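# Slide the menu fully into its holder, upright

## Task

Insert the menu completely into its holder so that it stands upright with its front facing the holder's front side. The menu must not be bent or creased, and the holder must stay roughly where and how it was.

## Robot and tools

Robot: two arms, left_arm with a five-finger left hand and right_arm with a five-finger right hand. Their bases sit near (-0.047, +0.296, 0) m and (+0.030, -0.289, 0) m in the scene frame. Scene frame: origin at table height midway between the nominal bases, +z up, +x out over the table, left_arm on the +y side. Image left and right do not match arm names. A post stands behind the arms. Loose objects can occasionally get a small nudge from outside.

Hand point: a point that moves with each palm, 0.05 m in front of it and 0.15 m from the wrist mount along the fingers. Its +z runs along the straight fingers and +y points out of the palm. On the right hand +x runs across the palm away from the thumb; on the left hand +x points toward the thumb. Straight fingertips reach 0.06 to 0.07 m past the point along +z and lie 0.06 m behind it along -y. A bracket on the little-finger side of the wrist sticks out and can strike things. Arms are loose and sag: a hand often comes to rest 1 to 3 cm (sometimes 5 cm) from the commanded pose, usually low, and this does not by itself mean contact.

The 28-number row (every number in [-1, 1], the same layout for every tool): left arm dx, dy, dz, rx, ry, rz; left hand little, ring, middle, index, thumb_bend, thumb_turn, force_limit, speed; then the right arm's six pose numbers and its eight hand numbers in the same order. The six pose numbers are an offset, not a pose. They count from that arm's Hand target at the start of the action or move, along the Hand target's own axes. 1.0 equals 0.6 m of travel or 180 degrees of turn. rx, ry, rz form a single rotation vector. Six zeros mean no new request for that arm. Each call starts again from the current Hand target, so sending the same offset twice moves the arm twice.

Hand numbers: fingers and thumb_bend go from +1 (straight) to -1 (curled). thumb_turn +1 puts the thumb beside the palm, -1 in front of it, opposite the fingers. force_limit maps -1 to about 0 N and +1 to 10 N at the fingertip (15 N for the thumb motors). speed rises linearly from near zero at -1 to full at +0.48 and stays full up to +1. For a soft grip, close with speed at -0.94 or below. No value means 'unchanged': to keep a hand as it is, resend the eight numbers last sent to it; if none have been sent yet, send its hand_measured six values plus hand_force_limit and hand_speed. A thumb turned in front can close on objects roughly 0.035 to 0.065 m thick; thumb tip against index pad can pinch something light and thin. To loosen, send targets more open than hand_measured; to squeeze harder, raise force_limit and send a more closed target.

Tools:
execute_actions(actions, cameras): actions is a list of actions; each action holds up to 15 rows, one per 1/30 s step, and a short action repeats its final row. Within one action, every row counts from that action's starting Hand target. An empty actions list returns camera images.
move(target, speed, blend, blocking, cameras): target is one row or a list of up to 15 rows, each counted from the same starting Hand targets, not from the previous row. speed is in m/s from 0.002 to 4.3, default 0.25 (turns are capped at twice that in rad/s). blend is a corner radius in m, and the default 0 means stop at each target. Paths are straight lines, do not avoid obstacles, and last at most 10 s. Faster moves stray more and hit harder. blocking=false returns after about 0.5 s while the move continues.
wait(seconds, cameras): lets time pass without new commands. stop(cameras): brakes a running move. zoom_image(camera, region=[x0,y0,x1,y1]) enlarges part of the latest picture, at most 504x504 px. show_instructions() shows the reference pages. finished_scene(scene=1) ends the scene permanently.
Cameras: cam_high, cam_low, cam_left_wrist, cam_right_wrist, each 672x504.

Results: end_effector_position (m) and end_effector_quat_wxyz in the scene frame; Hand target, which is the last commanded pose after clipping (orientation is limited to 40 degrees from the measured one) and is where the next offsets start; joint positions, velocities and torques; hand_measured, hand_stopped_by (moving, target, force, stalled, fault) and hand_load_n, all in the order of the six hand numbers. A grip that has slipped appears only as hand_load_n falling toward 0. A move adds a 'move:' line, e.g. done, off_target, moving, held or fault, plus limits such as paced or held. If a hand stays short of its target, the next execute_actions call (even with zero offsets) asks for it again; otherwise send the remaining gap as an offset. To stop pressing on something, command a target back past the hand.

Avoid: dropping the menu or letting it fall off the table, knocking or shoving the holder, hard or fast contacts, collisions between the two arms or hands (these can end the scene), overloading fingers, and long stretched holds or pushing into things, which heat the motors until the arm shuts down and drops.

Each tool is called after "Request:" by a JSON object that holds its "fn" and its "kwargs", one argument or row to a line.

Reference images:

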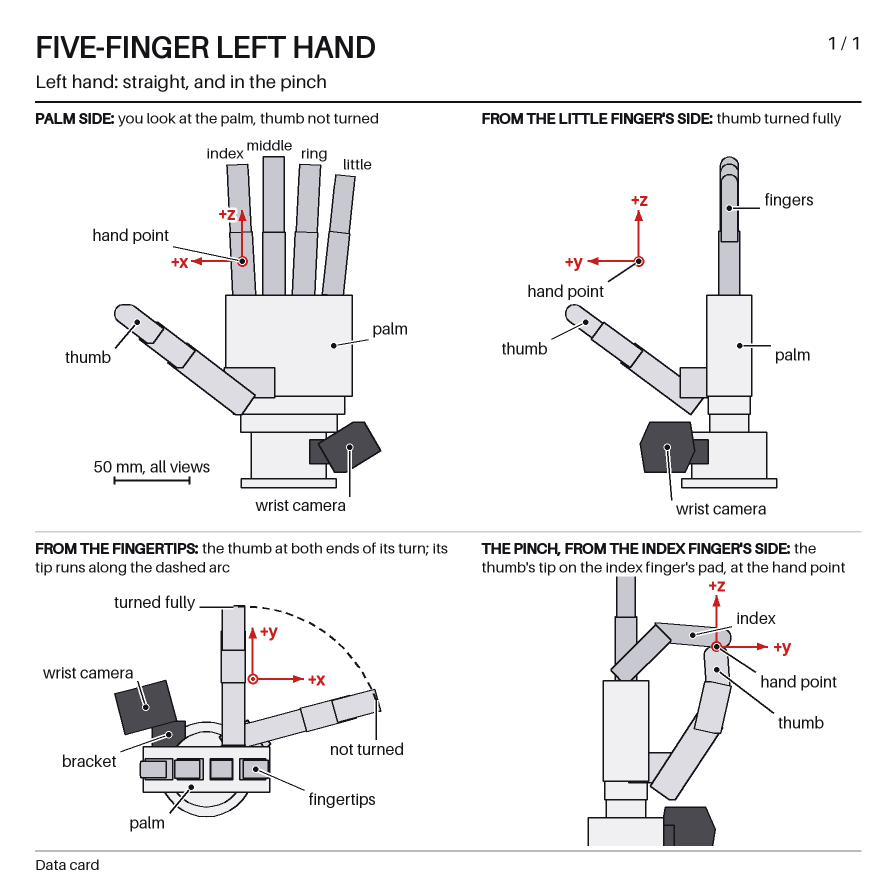

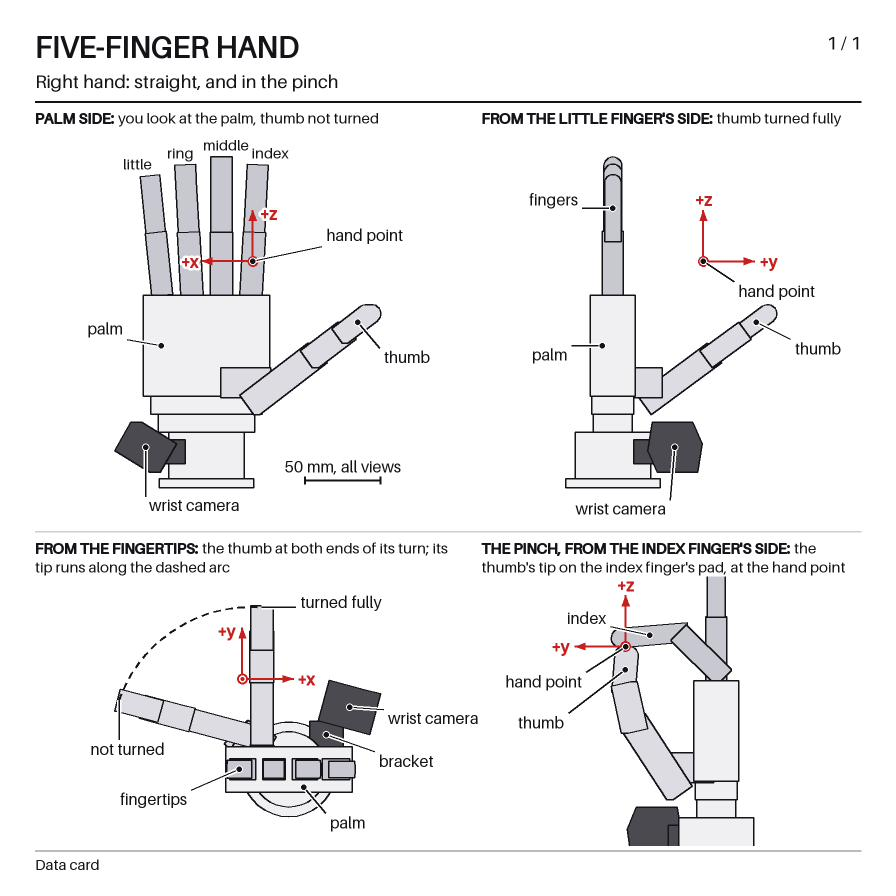

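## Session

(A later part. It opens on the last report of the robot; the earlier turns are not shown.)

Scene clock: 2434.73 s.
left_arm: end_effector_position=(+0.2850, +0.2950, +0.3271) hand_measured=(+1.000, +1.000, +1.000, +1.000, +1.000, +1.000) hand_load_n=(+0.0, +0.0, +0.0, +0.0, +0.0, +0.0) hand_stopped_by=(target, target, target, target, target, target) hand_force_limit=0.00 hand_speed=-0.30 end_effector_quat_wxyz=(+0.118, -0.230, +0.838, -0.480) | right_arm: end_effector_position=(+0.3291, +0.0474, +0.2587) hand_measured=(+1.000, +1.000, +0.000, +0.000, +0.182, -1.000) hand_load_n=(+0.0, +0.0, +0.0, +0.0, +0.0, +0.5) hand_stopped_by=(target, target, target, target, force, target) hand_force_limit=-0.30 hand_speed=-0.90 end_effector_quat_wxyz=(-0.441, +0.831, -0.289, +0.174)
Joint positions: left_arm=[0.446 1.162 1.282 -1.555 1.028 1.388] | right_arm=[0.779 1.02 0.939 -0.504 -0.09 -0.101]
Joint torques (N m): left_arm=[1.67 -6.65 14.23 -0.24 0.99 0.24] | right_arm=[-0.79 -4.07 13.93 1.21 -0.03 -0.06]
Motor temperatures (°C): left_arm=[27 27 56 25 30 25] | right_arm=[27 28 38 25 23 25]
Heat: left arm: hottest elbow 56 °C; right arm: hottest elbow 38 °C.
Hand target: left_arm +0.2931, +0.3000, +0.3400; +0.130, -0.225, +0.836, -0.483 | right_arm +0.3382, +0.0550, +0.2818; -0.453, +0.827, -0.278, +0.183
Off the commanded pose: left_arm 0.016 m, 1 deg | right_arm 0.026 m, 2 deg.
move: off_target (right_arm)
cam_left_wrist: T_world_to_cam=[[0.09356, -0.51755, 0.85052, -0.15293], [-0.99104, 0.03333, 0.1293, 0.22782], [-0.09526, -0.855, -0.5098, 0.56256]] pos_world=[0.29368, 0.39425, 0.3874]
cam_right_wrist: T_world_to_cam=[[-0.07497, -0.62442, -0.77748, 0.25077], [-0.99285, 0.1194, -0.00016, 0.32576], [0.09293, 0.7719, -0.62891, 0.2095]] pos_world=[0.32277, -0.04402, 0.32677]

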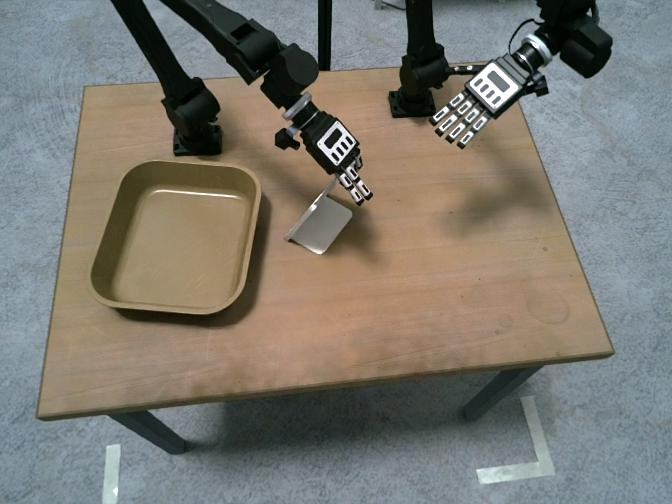

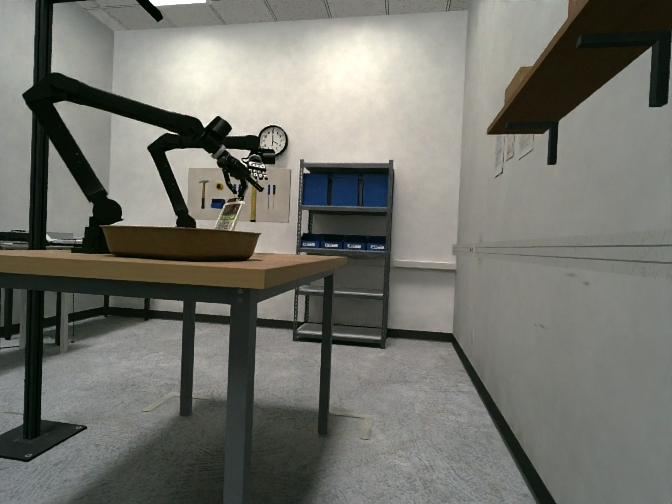

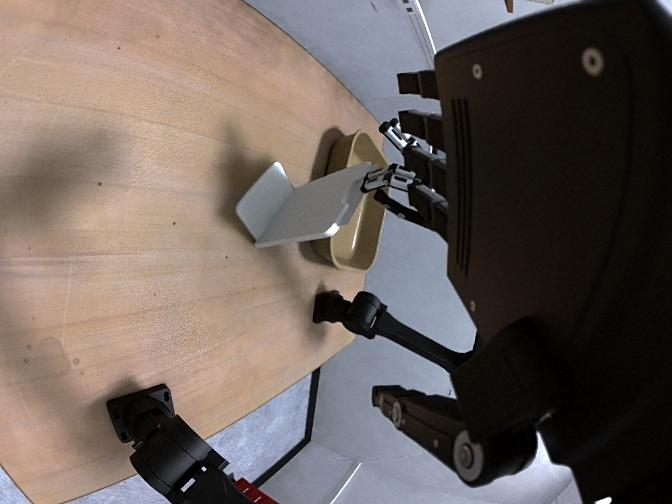

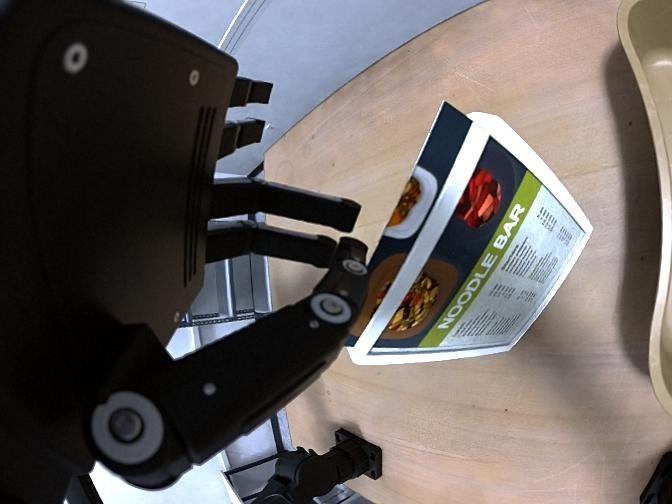

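Request:
{"fn": "move", "kwargs": {
  "target": [0,0,0,0,0,0,1,1,1,1,1,1,0,-0.3,0.0042,-0.065,-0.014,0,0,0,1,1,0.0,0.0,0.17,-1,-0.3,-0.9],
  "speed": 0.06,
  "cameras": ["cam_left_wrist","cam_right_wrist","cam_high","cam_low"]
}}

Request:
{"fn": "zoom_image", "kwargs": {
  "camera": "cam_low",
  "region": [205, 160, 265, 230]
}}

Request:
{"fn": "zoom_image", "kwargs": {
  "camera": "cam_left_wrist",
  "region": [320, 150, 400, 240]
}}

Request:
{"fn": "zoom_image", "kwargs": {
  "camera": "cam_right_wrist",
  "region": [380, 120, 620, 380]
}}

Scene clock: 2475.53 s.
left_arm: end_effector_position=(+0.2850, +0.2950, +0.3271) hand_measured=(+1.000, +1.000, +1.000, +1.000, +1.000, +1.000) hand_load_n=(+0.0, +0.0, -0.5, +0.0, +0.0, +0.0) hand_stopped_by=(target, target, target, target, target, target) hand_force_limit=0.00 hand_speed=-0.30 end_effector_quat_wxyz=(+0.118, -0.230, +0.838, -0.480) | right_arm: end_effector_position=(+0.3398, +0.0574, +0.2972) hand_measured=(+1.000, +1.000, +0.000, +0.000, +0.182, -1.000) hand_load_n=(+0.0, +0.0, +0.0, +0.0, +0.0, +0.0) hand_stopped_by=(target, target, target, target, force, target) hand_force_limit=-0.30 hand_speed=-0.90 end_effector_quat_wxyz=(-0.442, +0.831, -0.289, +0.175)
Joint positions: left_arm=[0.446 1.162 1.282 -1.555 1.028 1.388] | right_arm=[0.779 1.056 1.063 -0.59 -0.09 -0.101]
Joint torques (N m): left_arm=[1.67 -6.65 14.22 -0.27 1 0.24] | right_arm=[-0.62 -4.31 13.97 1.22 0.08 -0.04]
Motor temperatures (°C): left_arm=[27 27 56 25 30 25] | right_arm=[26 27 44 25 23 25]
Heat: left arm: hottest elbow 56 °C; right arm: hottest elbow 44 °C.
Hand target: left_arm +0.2931, +0.3000, +0.3400; +0.130, -0.225, +0.836, -0.483 | right_arm +0.3470, +0.0649, +0.3194; -0.453, +0.827, -0.278, +0.183
Off the commanded pose: left_arm 0.016 m, 1 deg | right_arm 0.025 m, 2 deg.
move: off_target (right_arm)
cam_left_wrist: T_world_to_cam=[[0.09356, -0.51755, 0.85052, -0.15293], [-0.99104, 0.03333, 0.1293, 0.22782], [-0.09526, -0.855, -0.5098, 0.56256]] pos_world=[0.29368, 0.39425, 0.3874]
cam_right_wrist: T_world_to_cam=[[-0.0741, -0.62365, -0.77819, 0.28767], [-0.99284, 0.1194, -0.00115, 0.33556], [0.09364, 0.77253, -0.62803, 0.2244]] pos_world=[0.33347, -0.03402, 0.36517]

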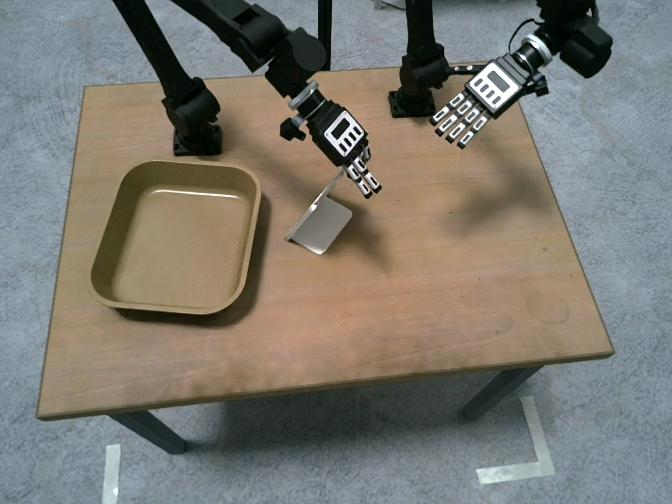

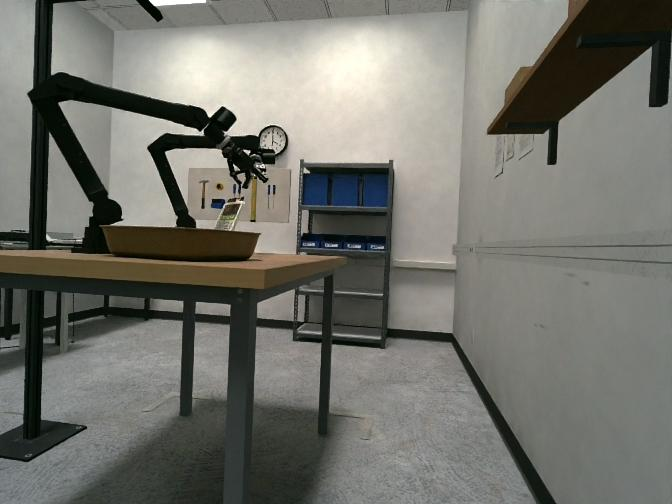

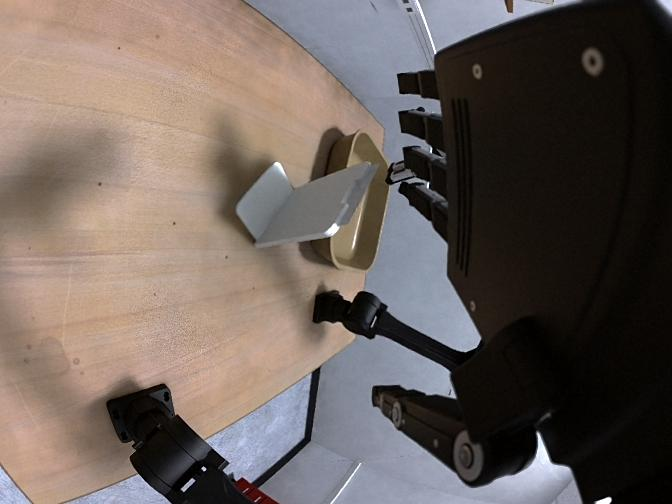

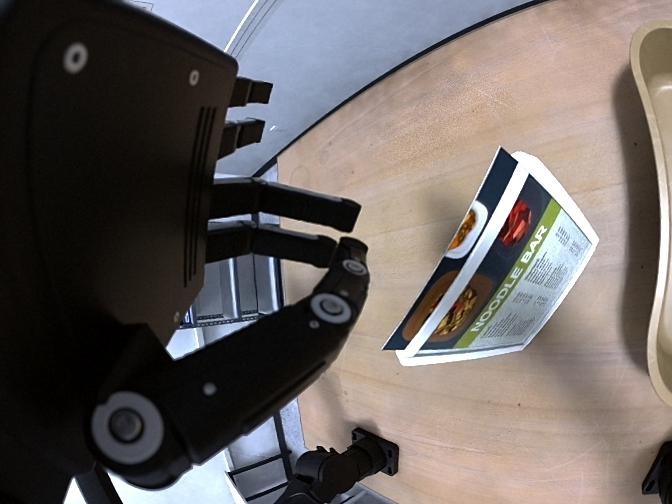

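Scaled by 7.200 from the camera's image (finer frame: 960x720).

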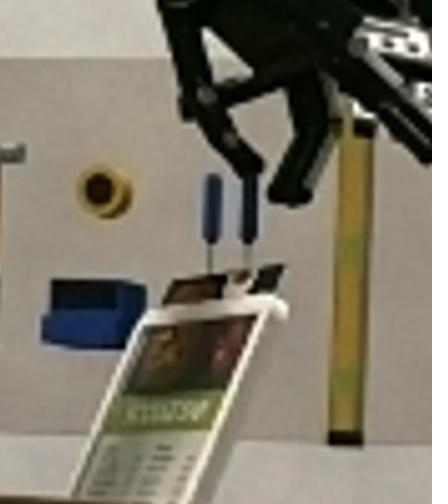

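Scaled by 5.600 from the camera's image (finer frame: 960x720).

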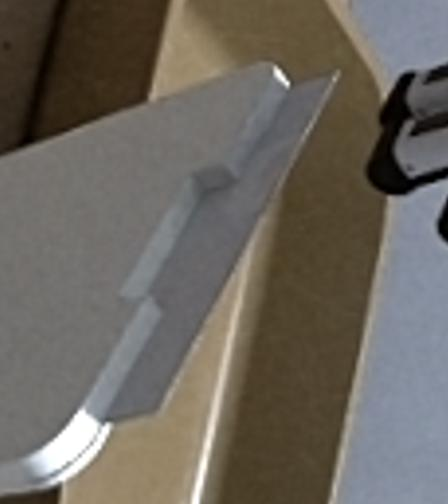

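Scaled by 1.938 from the camera's image (finer frame: 960x720).

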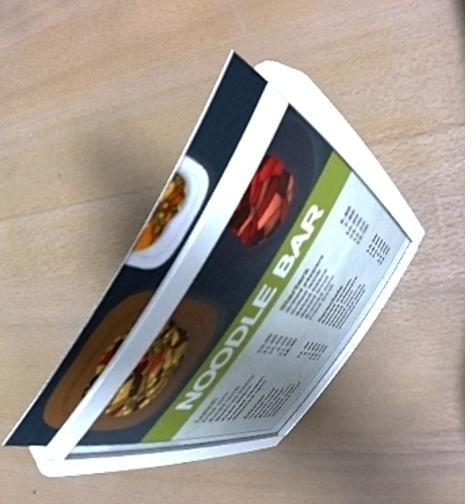

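Request:
{"fn": "move", "kwargs": {
  "target": [0,0,0,0,0,0,1,1,1,1,1,1,0,-0.3,0,0,0,0,0,0,1,1,1,1,1,1,-0.3,-0.6]
}}

Request:
{"fn": "move", "kwargs": {
  "target": [0,0,0,0,0,0,1,1,1,1,1,1,0,-0.3,-0.0585,0.1063,-0.0117,0.0752,0.0007,0.0104,1,1,1,1,1,1,-0.3,-0.6],
  "speed": 0.06,
  "cameras": ["all"]
}}

Request:
{"fn": "zoom_image", "kwargs": {
  "camera": "cam_left_wrist",
  "region": [300, 100, 460, 260]
}}

Request:
{"fn": "zoom_image", "kwargs": {
  "camera": "cam_low",
  "region": [195, 150, 275, 230]
}}

Scene clock: 2499.20 s.
left_arm: end_effector_position=(+0.2850, +0.2950, +0.3271) hand_measured=(+1.000, +1.000, +1.000, +1.000, +1.000, +1.000) hand_load_n=(+0.0, +0.0, +0.0, +0.0, +0.0, +0.0) hand_stopped_by=(target, target, target, target, target, target) hand_force_limit=0.00 hand_speed=-0.30 end_effector_quat_wxyz=(+0.118, -0.230, +0.838, -0.480) | right_arm: end_effector_position=(+0.3401, +0.0571, +0.2970) hand_measured=(+1.000, +1.000, +1.000, +1.000, +1.000, +1.000) hand_load_n=(+0.0, +0.0, +0.0, +0.0, +0.0, +0.0) hand_stopped_by=(target, target, target, target, target, target) hand_force_limit=-0.30 hand_speed=-0.60 end_effector_quat_wxyz=(-0.441, +0.832, -0.286, +0.176)
Joint positions: left_arm=[0.446 1.162 1.282 -1.555 1.028 1.388] | right_arm=[0.779 1.056 1.063 -0.59 -0.09 -0.109]
Joint torques (N m): left_arm=[1.67 -6.65 14.24 -0.25 1 0.24] | right_arm=[-0.44 -4.72 13.96 1.24 0.07 -0.04]
Motor temperatures (°C): left_arm=[27 27 56 25 30 25] | right_arm=[26 27 46 25 23 25]
Heat: left arm: hottest elbow 56 °C; right arm: hottest elbow 46 °C.
Hand target: left_arm +0.2931, +0.3000, +0.3400; +0.130, -0.225, +0.836, -0.483 | right_arm +0.3470, +0.0649, +0.3195; -0.453, +0.827, -0.278, +0.183
Off the commanded pose: left_arm 0.016 m, 1 deg | right_arm 0.025 m, 2 deg.
move: done

Scene clock: 2501.80 s.
left_arm: end_effector_position=(+0.2850, +0.2950, +0.3271) hand_measured=(+1.000, +1.000, +1.000, +1.000, +1.000, +1.000) hand_load_n=(+0.0, +0.0, +0.0, -0.5, -0.5, -0.5) hand_stopped_by=(target, target, target, target, target, target) hand_force_limit=0.00 hand_speed=-0.30 end_effector_quat_wxyz=(+0.118, -0.230, +0.838, -0.480) | right_arm: end_effector_position=(+0.2997, +0.0507, +0.2648) hand_measured=(+1.000, +1.000, +1.000, +1.000, +1.000, +1.000) hand_load_n=(+0.0, +0.0, +0.0, +0.0, +0.0, +0.0) hand_stopped_by=(target, target, target, target, target, target) hand_force_limit=-0.30 hand_speed=-0.60 end_effector_quat_wxyz=(-0.538, +0.771, -0.266, +0.212)
Joint positions: left_arm=[0.446 1.162 1.282 -1.555 1.028 1.388] | right_arm=[0.846 0.848 0.723 -0.212 -0.043 -0.058]
Joint torques (N m): left_arm=[1.61 -6.65 14.23 -0.24 1 0.24] | right_arm=[-0.38 -3.19 8.85 2.78 0.15 0.27]
Motor temperatures (°C): left_arm=[27 27 56 25 30 25] | right_arm=[26 27 45 25 23 25]
Heat: left arm: hottest elbow 56 °C; right arm: hottest elbow 45 °C.
Hand target: left_arm +0.2931, +0.3000, +0.3400; +0.130, -0.225, +0.836, -0.483 | right_arm +0.2971, +0.0546, +0.2671; -0.550, +0.763, -0.268, +0.208
Off the commanded pose: left_arm 0.016 m, 1 deg | right_arm 0.005 m, 2 deg.
move: done
cam_left_wrist: T_world_to_cam=[[0.09356, -0.51755, 0.85052, -0.15293], [-0.99104, 0.03333, 0.1293, 0.22782], [-0.09526, -0.855, -0.5098, 0.56256]] pos_world=[0.29368, 0.39425, 0.3874]
cam_right_wrist: T_world_to_cam=[[0.06147, -0.47037, -0.88032, 0.23393], [-0.98244, 0.12714, -0.13653, 0.32877], [0.17615, 0.87326, -0.4543, 0.13723]] pos_world=[0.28445, -0.0516, 0.31316]

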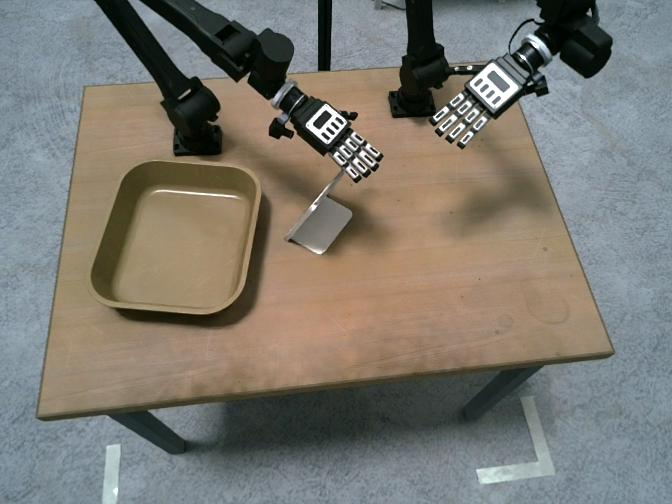

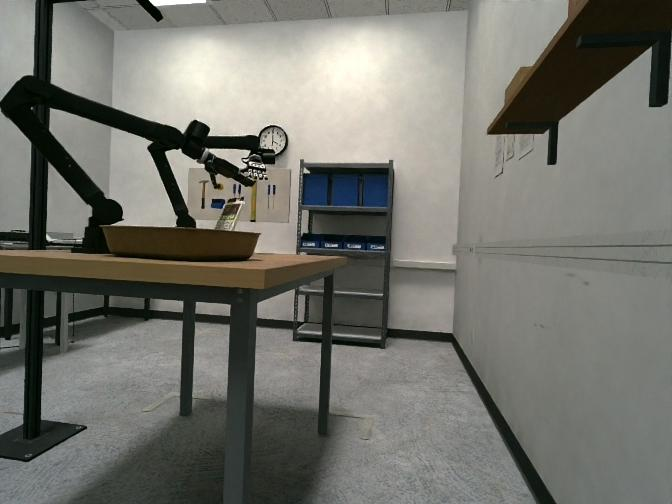

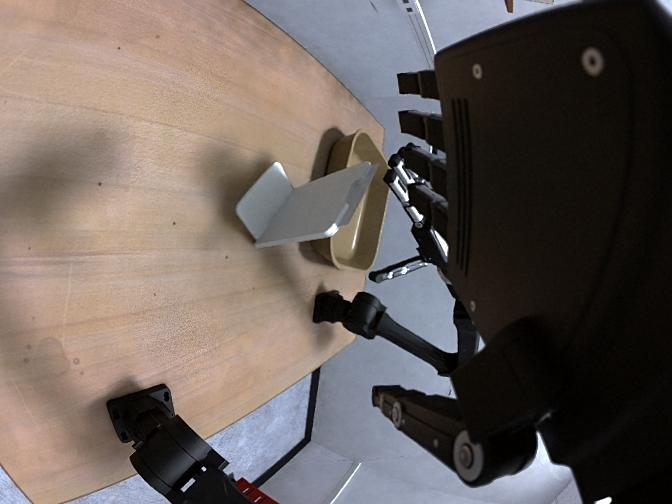

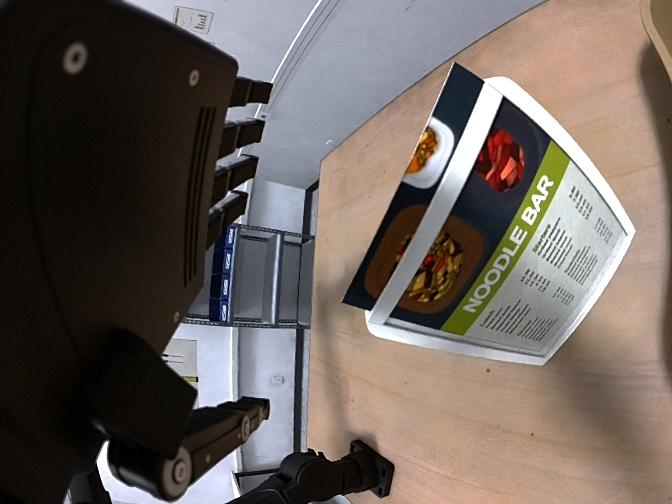

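Scaled by 3.150 from the camera's image (finer frame: 960x720).

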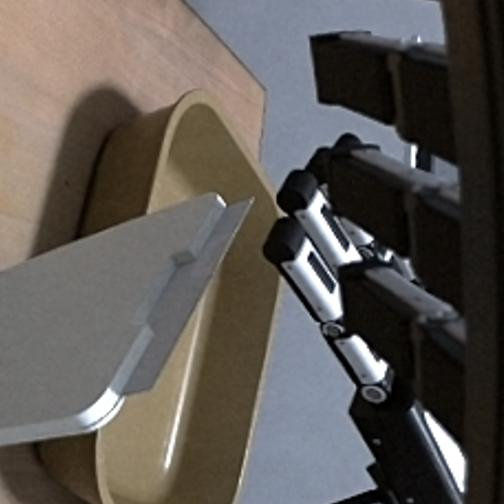

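Scaled by 6.300 from the camera's image (finer frame: 960x720).

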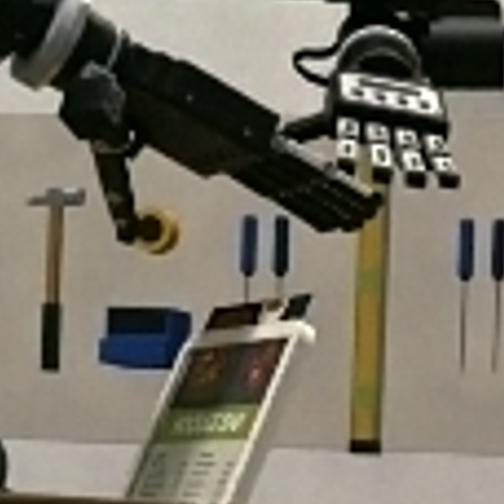

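Request:
{"fn": "move", "kwargs": {
  "target": [0,0,0,0,0,0,1,1,1,1,1,1,0,-0.3,-0.0023,0.075,-0.0013,0.0003,0.0004,0.0138,1,1,1,1,1,1,-0.3,-0.6],
  "speed": 0.04,
  "cameras": ["all"]
}}

Request:
{"fn": "zoom_image", "kwargs": {
  "camera": "cam_left_wrist",
  "region": [300, 130, 440, 260]
}}

Request:
{"fn": "zoom_image", "kwargs": {
  "camera": "cam_low",
  "region": [195, 150, 275, 230]
}}

Scene clock: 2526.83 s.
left_arm: end_effector_position=(+0.2850, +0.2950, +0.3271) hand_measured=(+1.000, +1.000, +1.000, +1.000, +1.000, +1.000) hand_load_n=(+0.0, +0.0, +0.0, +0.0, +0.0, +0.0) hand_stopped_by=(target, target, target, target, target, target) hand_force_limit=0.00 hand_speed=-0.30 end_effector_quat_wxyz=(+0.118, -0.230, +0.838, -0.480) | right_arm: end_effector_position=(+0.2880, +0.0418, +0.2214) hand_measured=(+1.000, +1.000, +1.000, +1.000, +1.000, +1.000) hand_load_n=(+0.0, +0.0, +0.0, +0.0, +0.0, +0.0) hand_stopped_by=(target, target, target, target, target, target) hand_force_limit=-0.30 hand_speed=-0.60 end_effector_quat_wxyz=(-0.542, +0.766, -0.281, +0.201)
Joint positions: left_arm=[0.446 1.162 1.282 -1.555 1.028 1.388] | right_arm=[0.846 0.825 0.595 -0.108 -0.043 -0.018]
Joint torques (N m): left_arm=[1.67 -6.71 14.23 -0.25 1 0.24] | right_arm=[-0.85 -2.73 8.65 2.74 -0.14 0.26]
Motor temperatures (°C): left_arm=[26 27 56 25 30 25] | right_arm=[26 27 41 25 23 25]
Heat: left arm: hottest elbow 56 °C; right arm: hottest elbow 41 °C.
Hand target: left_arm +0.2931, +0.3000, +0.3400; +0.130, -0.225, +0.836, -0.483 | right_arm +0.2874, +0.0436, +0.2247; -0.555, +0.756, -0.285, +0.197
Off the commanded pose: left_arm 0.016 m, 1 deg | right_arm 0.004 m, 2 deg.
move: done
cam_left_wrist: T_world_to_cam=[[0.09356, -0.51755, 0.85052, -0.15293], [-0.99104, 0.03333, 0.1293, 0.22782], [-0.09526, -0.855, -0.5098, 0.56256]] pos_world=[0.29368, 0.39425, 0.3874]
cam_right_wrist: T_world_to_cam=[[0.02943, -0.44993, -0.89258, 0.20334], [-0.9842, 0.14295, -0.10451, 0.30532], [0.17462, 0.88155, -0.43861, 0.12398]] pos_world=[0.27286, -0.06145, 0.26779]

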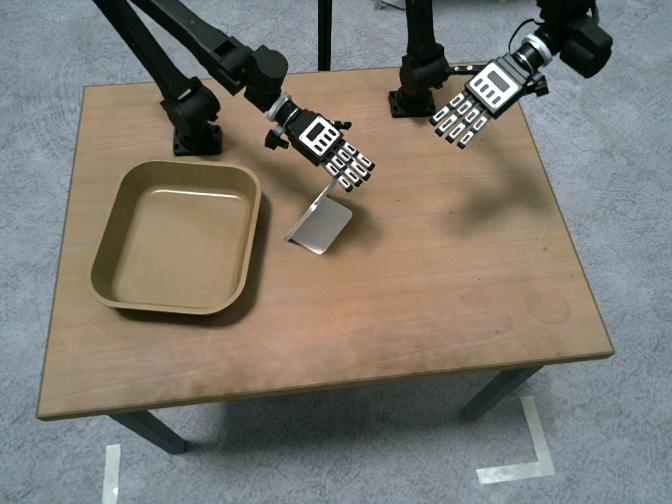

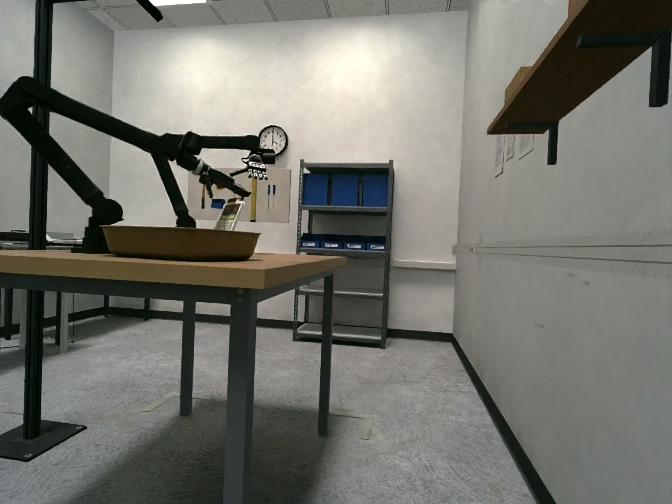

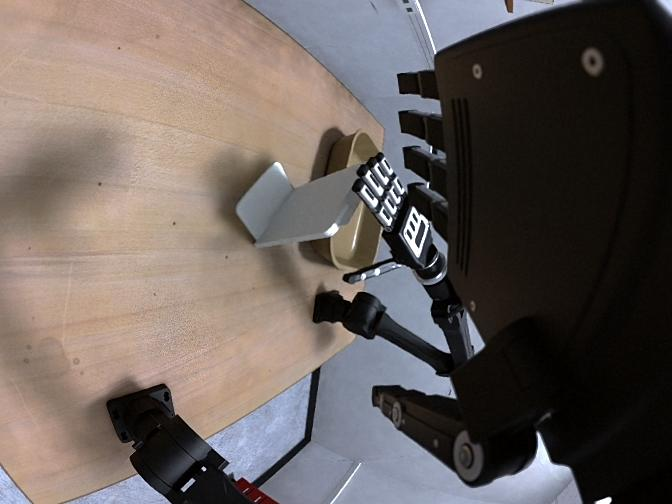

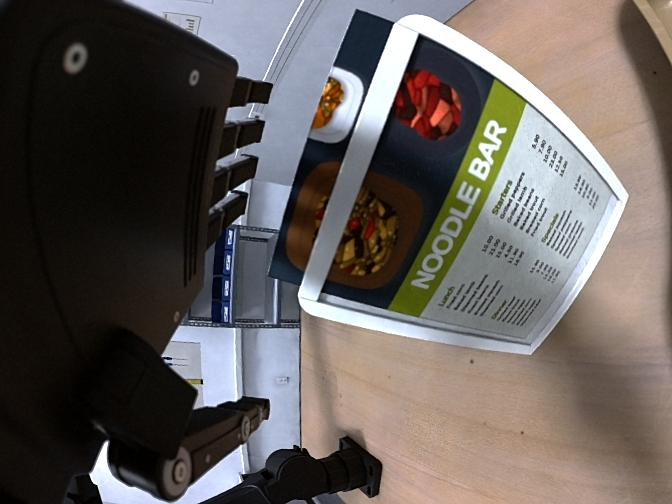

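Scaled by 3.600 from the camera's image (finer frame: 960x720).

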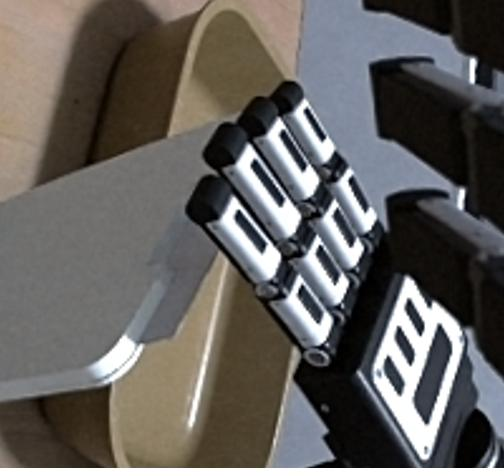

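Scaled by 6.300 from the camera's image (finer frame: 960x720).

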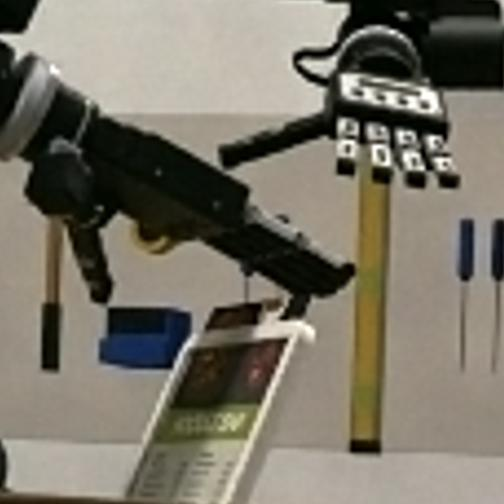

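Request:
{"fn": "execute_actions", "kwargs": {
  "actions": []
}}

Request:
{"fn": "zoom_image", "kwargs": {
  "camera": "cam_left_wrist",
  "region": [320, 150, 400, 240]
}}

Request:
{"fn": "zoom_image", "kwargs": {
  "camera": "cam_low",
  "region": [195, 150, 275, 230]
}}

Scene clock: 2539.63 s.
left_arm: end_effector_position=(+0.2850, +0.2950, +0.3271) hand_measured=(+1.000, +1.000, +1.000, +1.000, +1.000, +1.000) hand_load_n=(+0.0, +0.0, +0.0, +0.0, +0.0, -0.5) hand_stopped_by=(target, target, target, target, target, target) hand_force_limit=0.00 hand_speed=-0.30 end_effector_quat_wxyz=(+0.118, -0.230, +0.838, -0.480) | right_arm: end_effector_position=(+0.2880, +0.0419, +0.2215) hand_measured=(+1.000, +1.000, +1.000, +1.000, +1.000, +1.000) hand_load_n=(+0.0, +0.0, +0.0, +0.0, +0.0, -0.5) hand_stopped_by=(target, target, target, target, target, target) hand_force_limit=-0.30 hand_speed=-0.60 end_effector_quat_wxyz=(-0.542, +0.766, -0.282, +0.200)
Joint positions: left_arm=[0.446 1.162 1.282 -1.555 1.028 1.388] | right_arm=[0.846 0.825 0.595 -0.108 -0.043 -0.017]
Joint velocities: within noise
Joint torques (N m): left_arm=[1.61 -6.65 14.23 -0.27 1 0.24] | right_arm=[-0.91 -2.84 8.68 2.76 -0.15 0.27]
Motor temperatures (°C): left_arm=[26 27 56 25 30 25] | right_arm=[26 27 39 25 23 25]
Heat: left arm: hottest elbow 56 °C; right arm: hottest elbow 39 °C.
Hand target: left_arm +0.2931, +0.3000, +0.3400; +0.130, -0.225, +0.836, -0.483 | right_arm +0.2874, +0.0436, +0.2247; -0.555, +0.756, -0.285, +0.197
Off the commanded pose: left_arm 0.016 m, 1 deg | right_arm 0.004 m, 2 deg.
camera_calibration:
cam_left_wrist: T_world_to_cam=[[0.09356, -0.51755, 0.85052, -0.15293], [-0.99104, 0.03333, 0.1293, 0.22782], [-0.09526, -0.855, -0.5098, 0.56256]] pos_world=[0.29368, 0.39425, 0.3874]
cam_right_wrist: T_world_to_cam=[[0.02813, -0.44913, -0.89302, 0.20392], [-0.98423, 0.14361, -0.10323, 0.30491], [0.17461, 0.88185, -0.43801, 0.12377]] pos_world=[0.27276, -0.06135, 0.26779]

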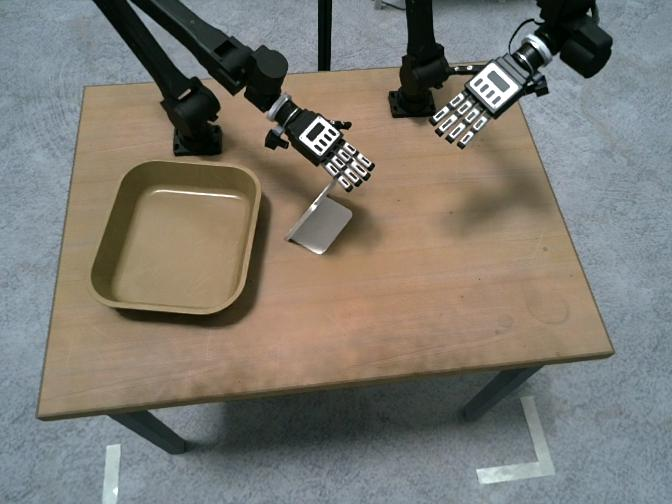

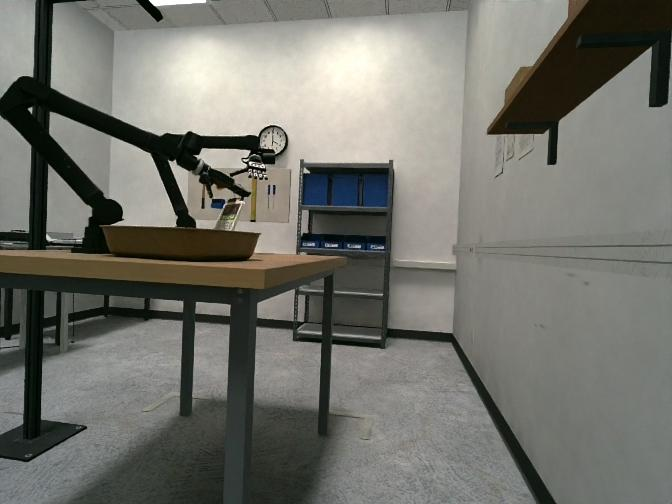

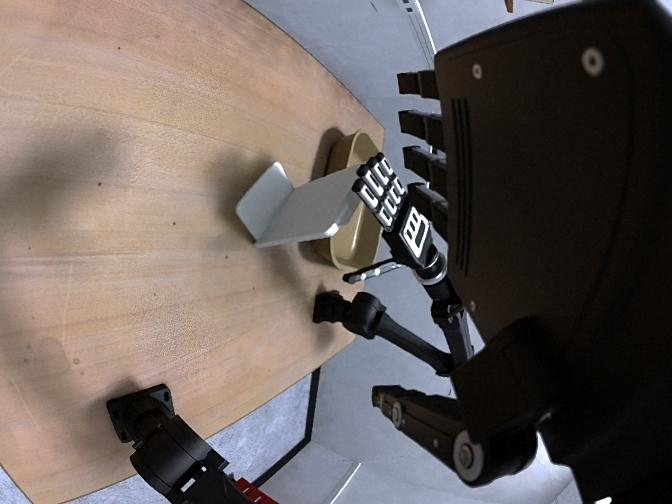

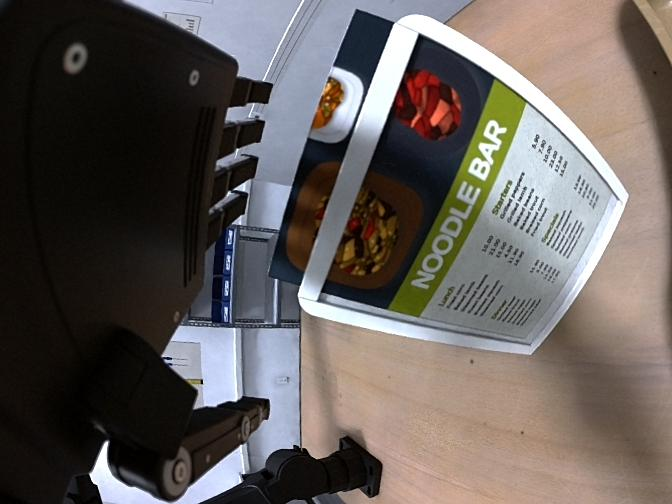

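Scaled by 5.600 from the camera's image (finer frame: 960x720).

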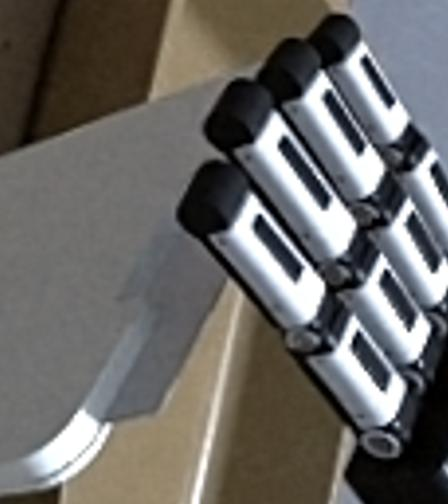

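Scaled by 6.300 from the camera's image (finer frame: 960x720).

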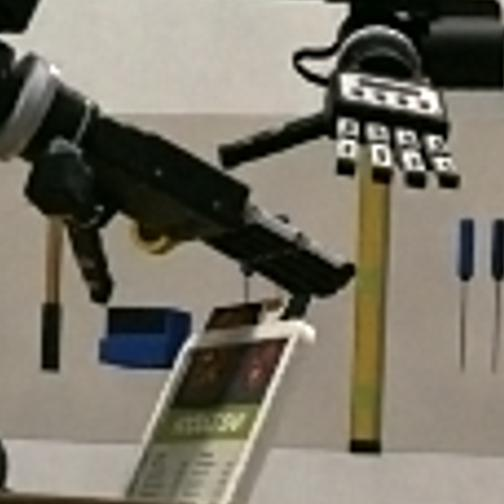

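Request:
{"fn": "move", "kwargs": {
  "target": [0,0,0,0,0,0,1,1,1,1,1,1,0,-0.3,-0.0005,0.0117,0,0,0,0,1,1,1,1,1,1,-0.3,-0.6],
  "speed": 0.03,
  "cameras": ["cam_low","cam_left_wrist","cam_right_wrist"]
}}

Request:
{"fn": "zoom_image", "kwargs": {
  "camera": "cam_left_wrist",
  "region": [320, 150, 400, 240]
}}

Request:
{"fn": "zoom_image", "kwargs": {
  "camera": "cam_low",
  "region": [210, 170, 260, 220]
}}

Scene clock: 2545.53 s.
left_arm: end_effector_position=(+0.2850, +0.2950, +0.3271) hand_measured=(+1.000, +1.000, +1.000, +1.000, +1.000, +1.000) hand_load_n=(+0.5, +0.0, +0.0, +0.0, +0.0, +0.0) hand_stopped_by=(target, target, target, target, target, target) hand_force_limit=0.00 hand_speed=-0.30 end_effector_quat_wxyz=(+0.118, -0.230, +0.838, -0.480) | right_arm: end_effector_position=(+0.2863, +0.0401, +0.2144) hand_measured=(+1.000, +1.000, +1.000, +1.000, +1.000, +1.000) hand_load_n=(+0.0, +0.0, +0.0, +0.0, +0.0, -0.5) hand_stopped_by=(target, target, target, target, target, target) hand_force_limit=-0.30 hand_speed=-0.60 end_effector_quat_wxyz=(-0.542, +0.766, -0.282, +0.200)
Joint positions: left_arm=[0.446 1.162 1.282 -1.555 1.028 1.388] | right_arm=[0.846 0.823 0.576 -0.093 -0.043 -0.017]
Joint torques (N m): left_arm=[1.67 -6.71 14.24 -0.24 1 0.24] | right_arm=[-0.91 -2.67 8.61 2.82 -0.1 0.27]
Motor temperatures (°C): left_arm=[26 27 56 25 30 25] | right_arm=[26 27 39 25 23 25]
Heat: left arm: hottest elbow 56 °C; right arm: hottest elbow 39 °C.
Hand target: left_arm +0.2931, +0.3000, +0.3400; +0.130, -0.225, +0.836, -0.483 | right_arm +0.2857, +0.0422, +0.2178; -0.555, +0.757, -0.285, +0.197
Off the commanded pose: left_arm 0.016 m, 1 deg | right_arm 0.004 m, 2 deg.
move: done
cam_left_wrist: T_world_to_cam=[[0.09356, -0.51755, 0.85052, -0.15293], [-0.99104, 0.03333, 0.1293, 0.22782], [-0.09526, -0.855, -0.5098, 0.56256]] pos_world=[0.29368, 0.39425, 0.3874]
cam_right_wrist: T_world_to_cam=[[0.02727, -0.45009, -0.89257, 0.19705], [-0.98433, 0.14352, -0.10244, 0.3027], [0.17422, 0.88137, -0.43912, 0.12298]] pos_world=[0.27116, -0.06315, 0.26089]

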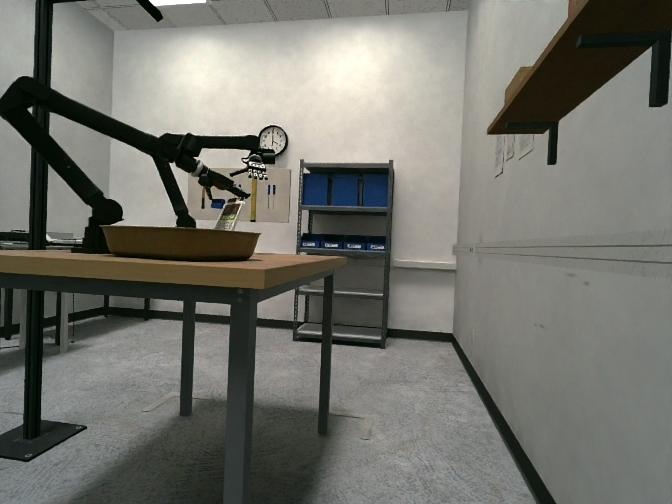

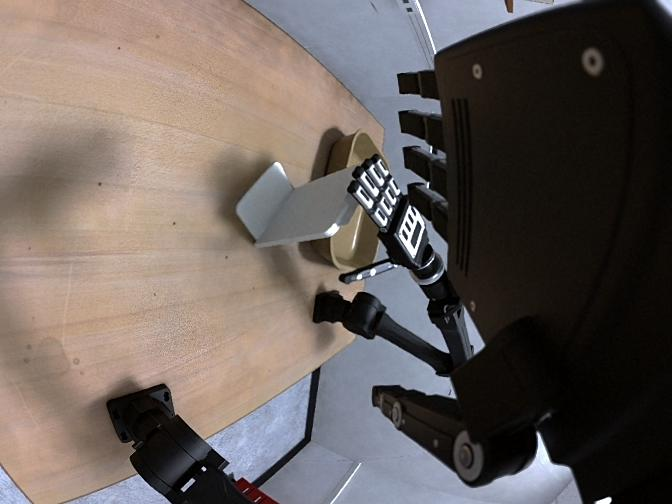

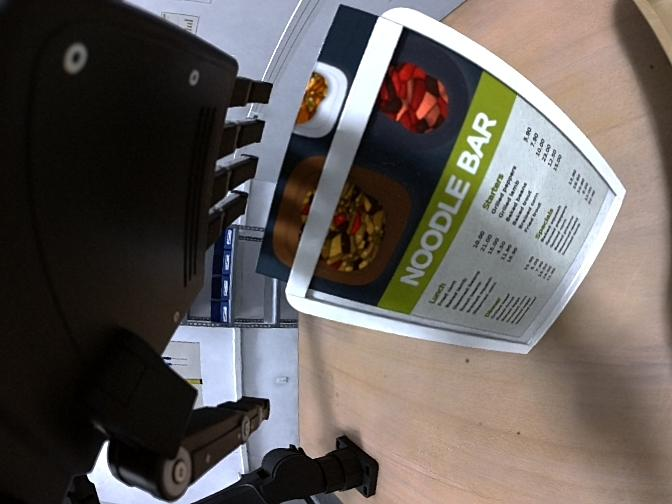

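Scaled by 5.600 from the camera's image (finer frame: 960x720).

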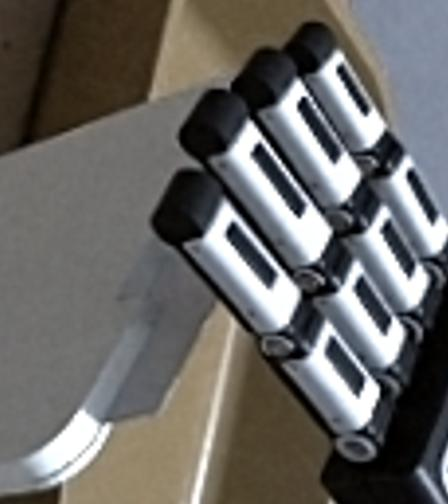

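Scaled by 10.080 from the camera's image (finer frame: 960x720).

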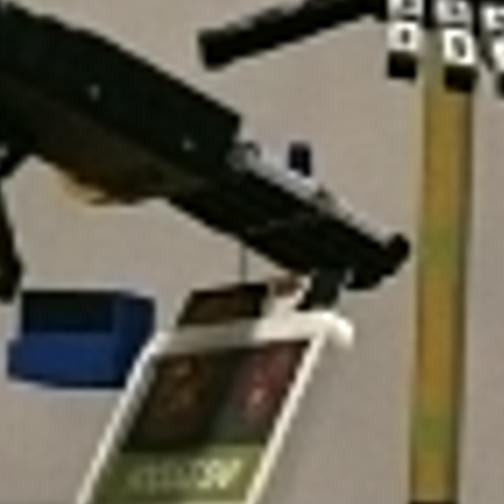

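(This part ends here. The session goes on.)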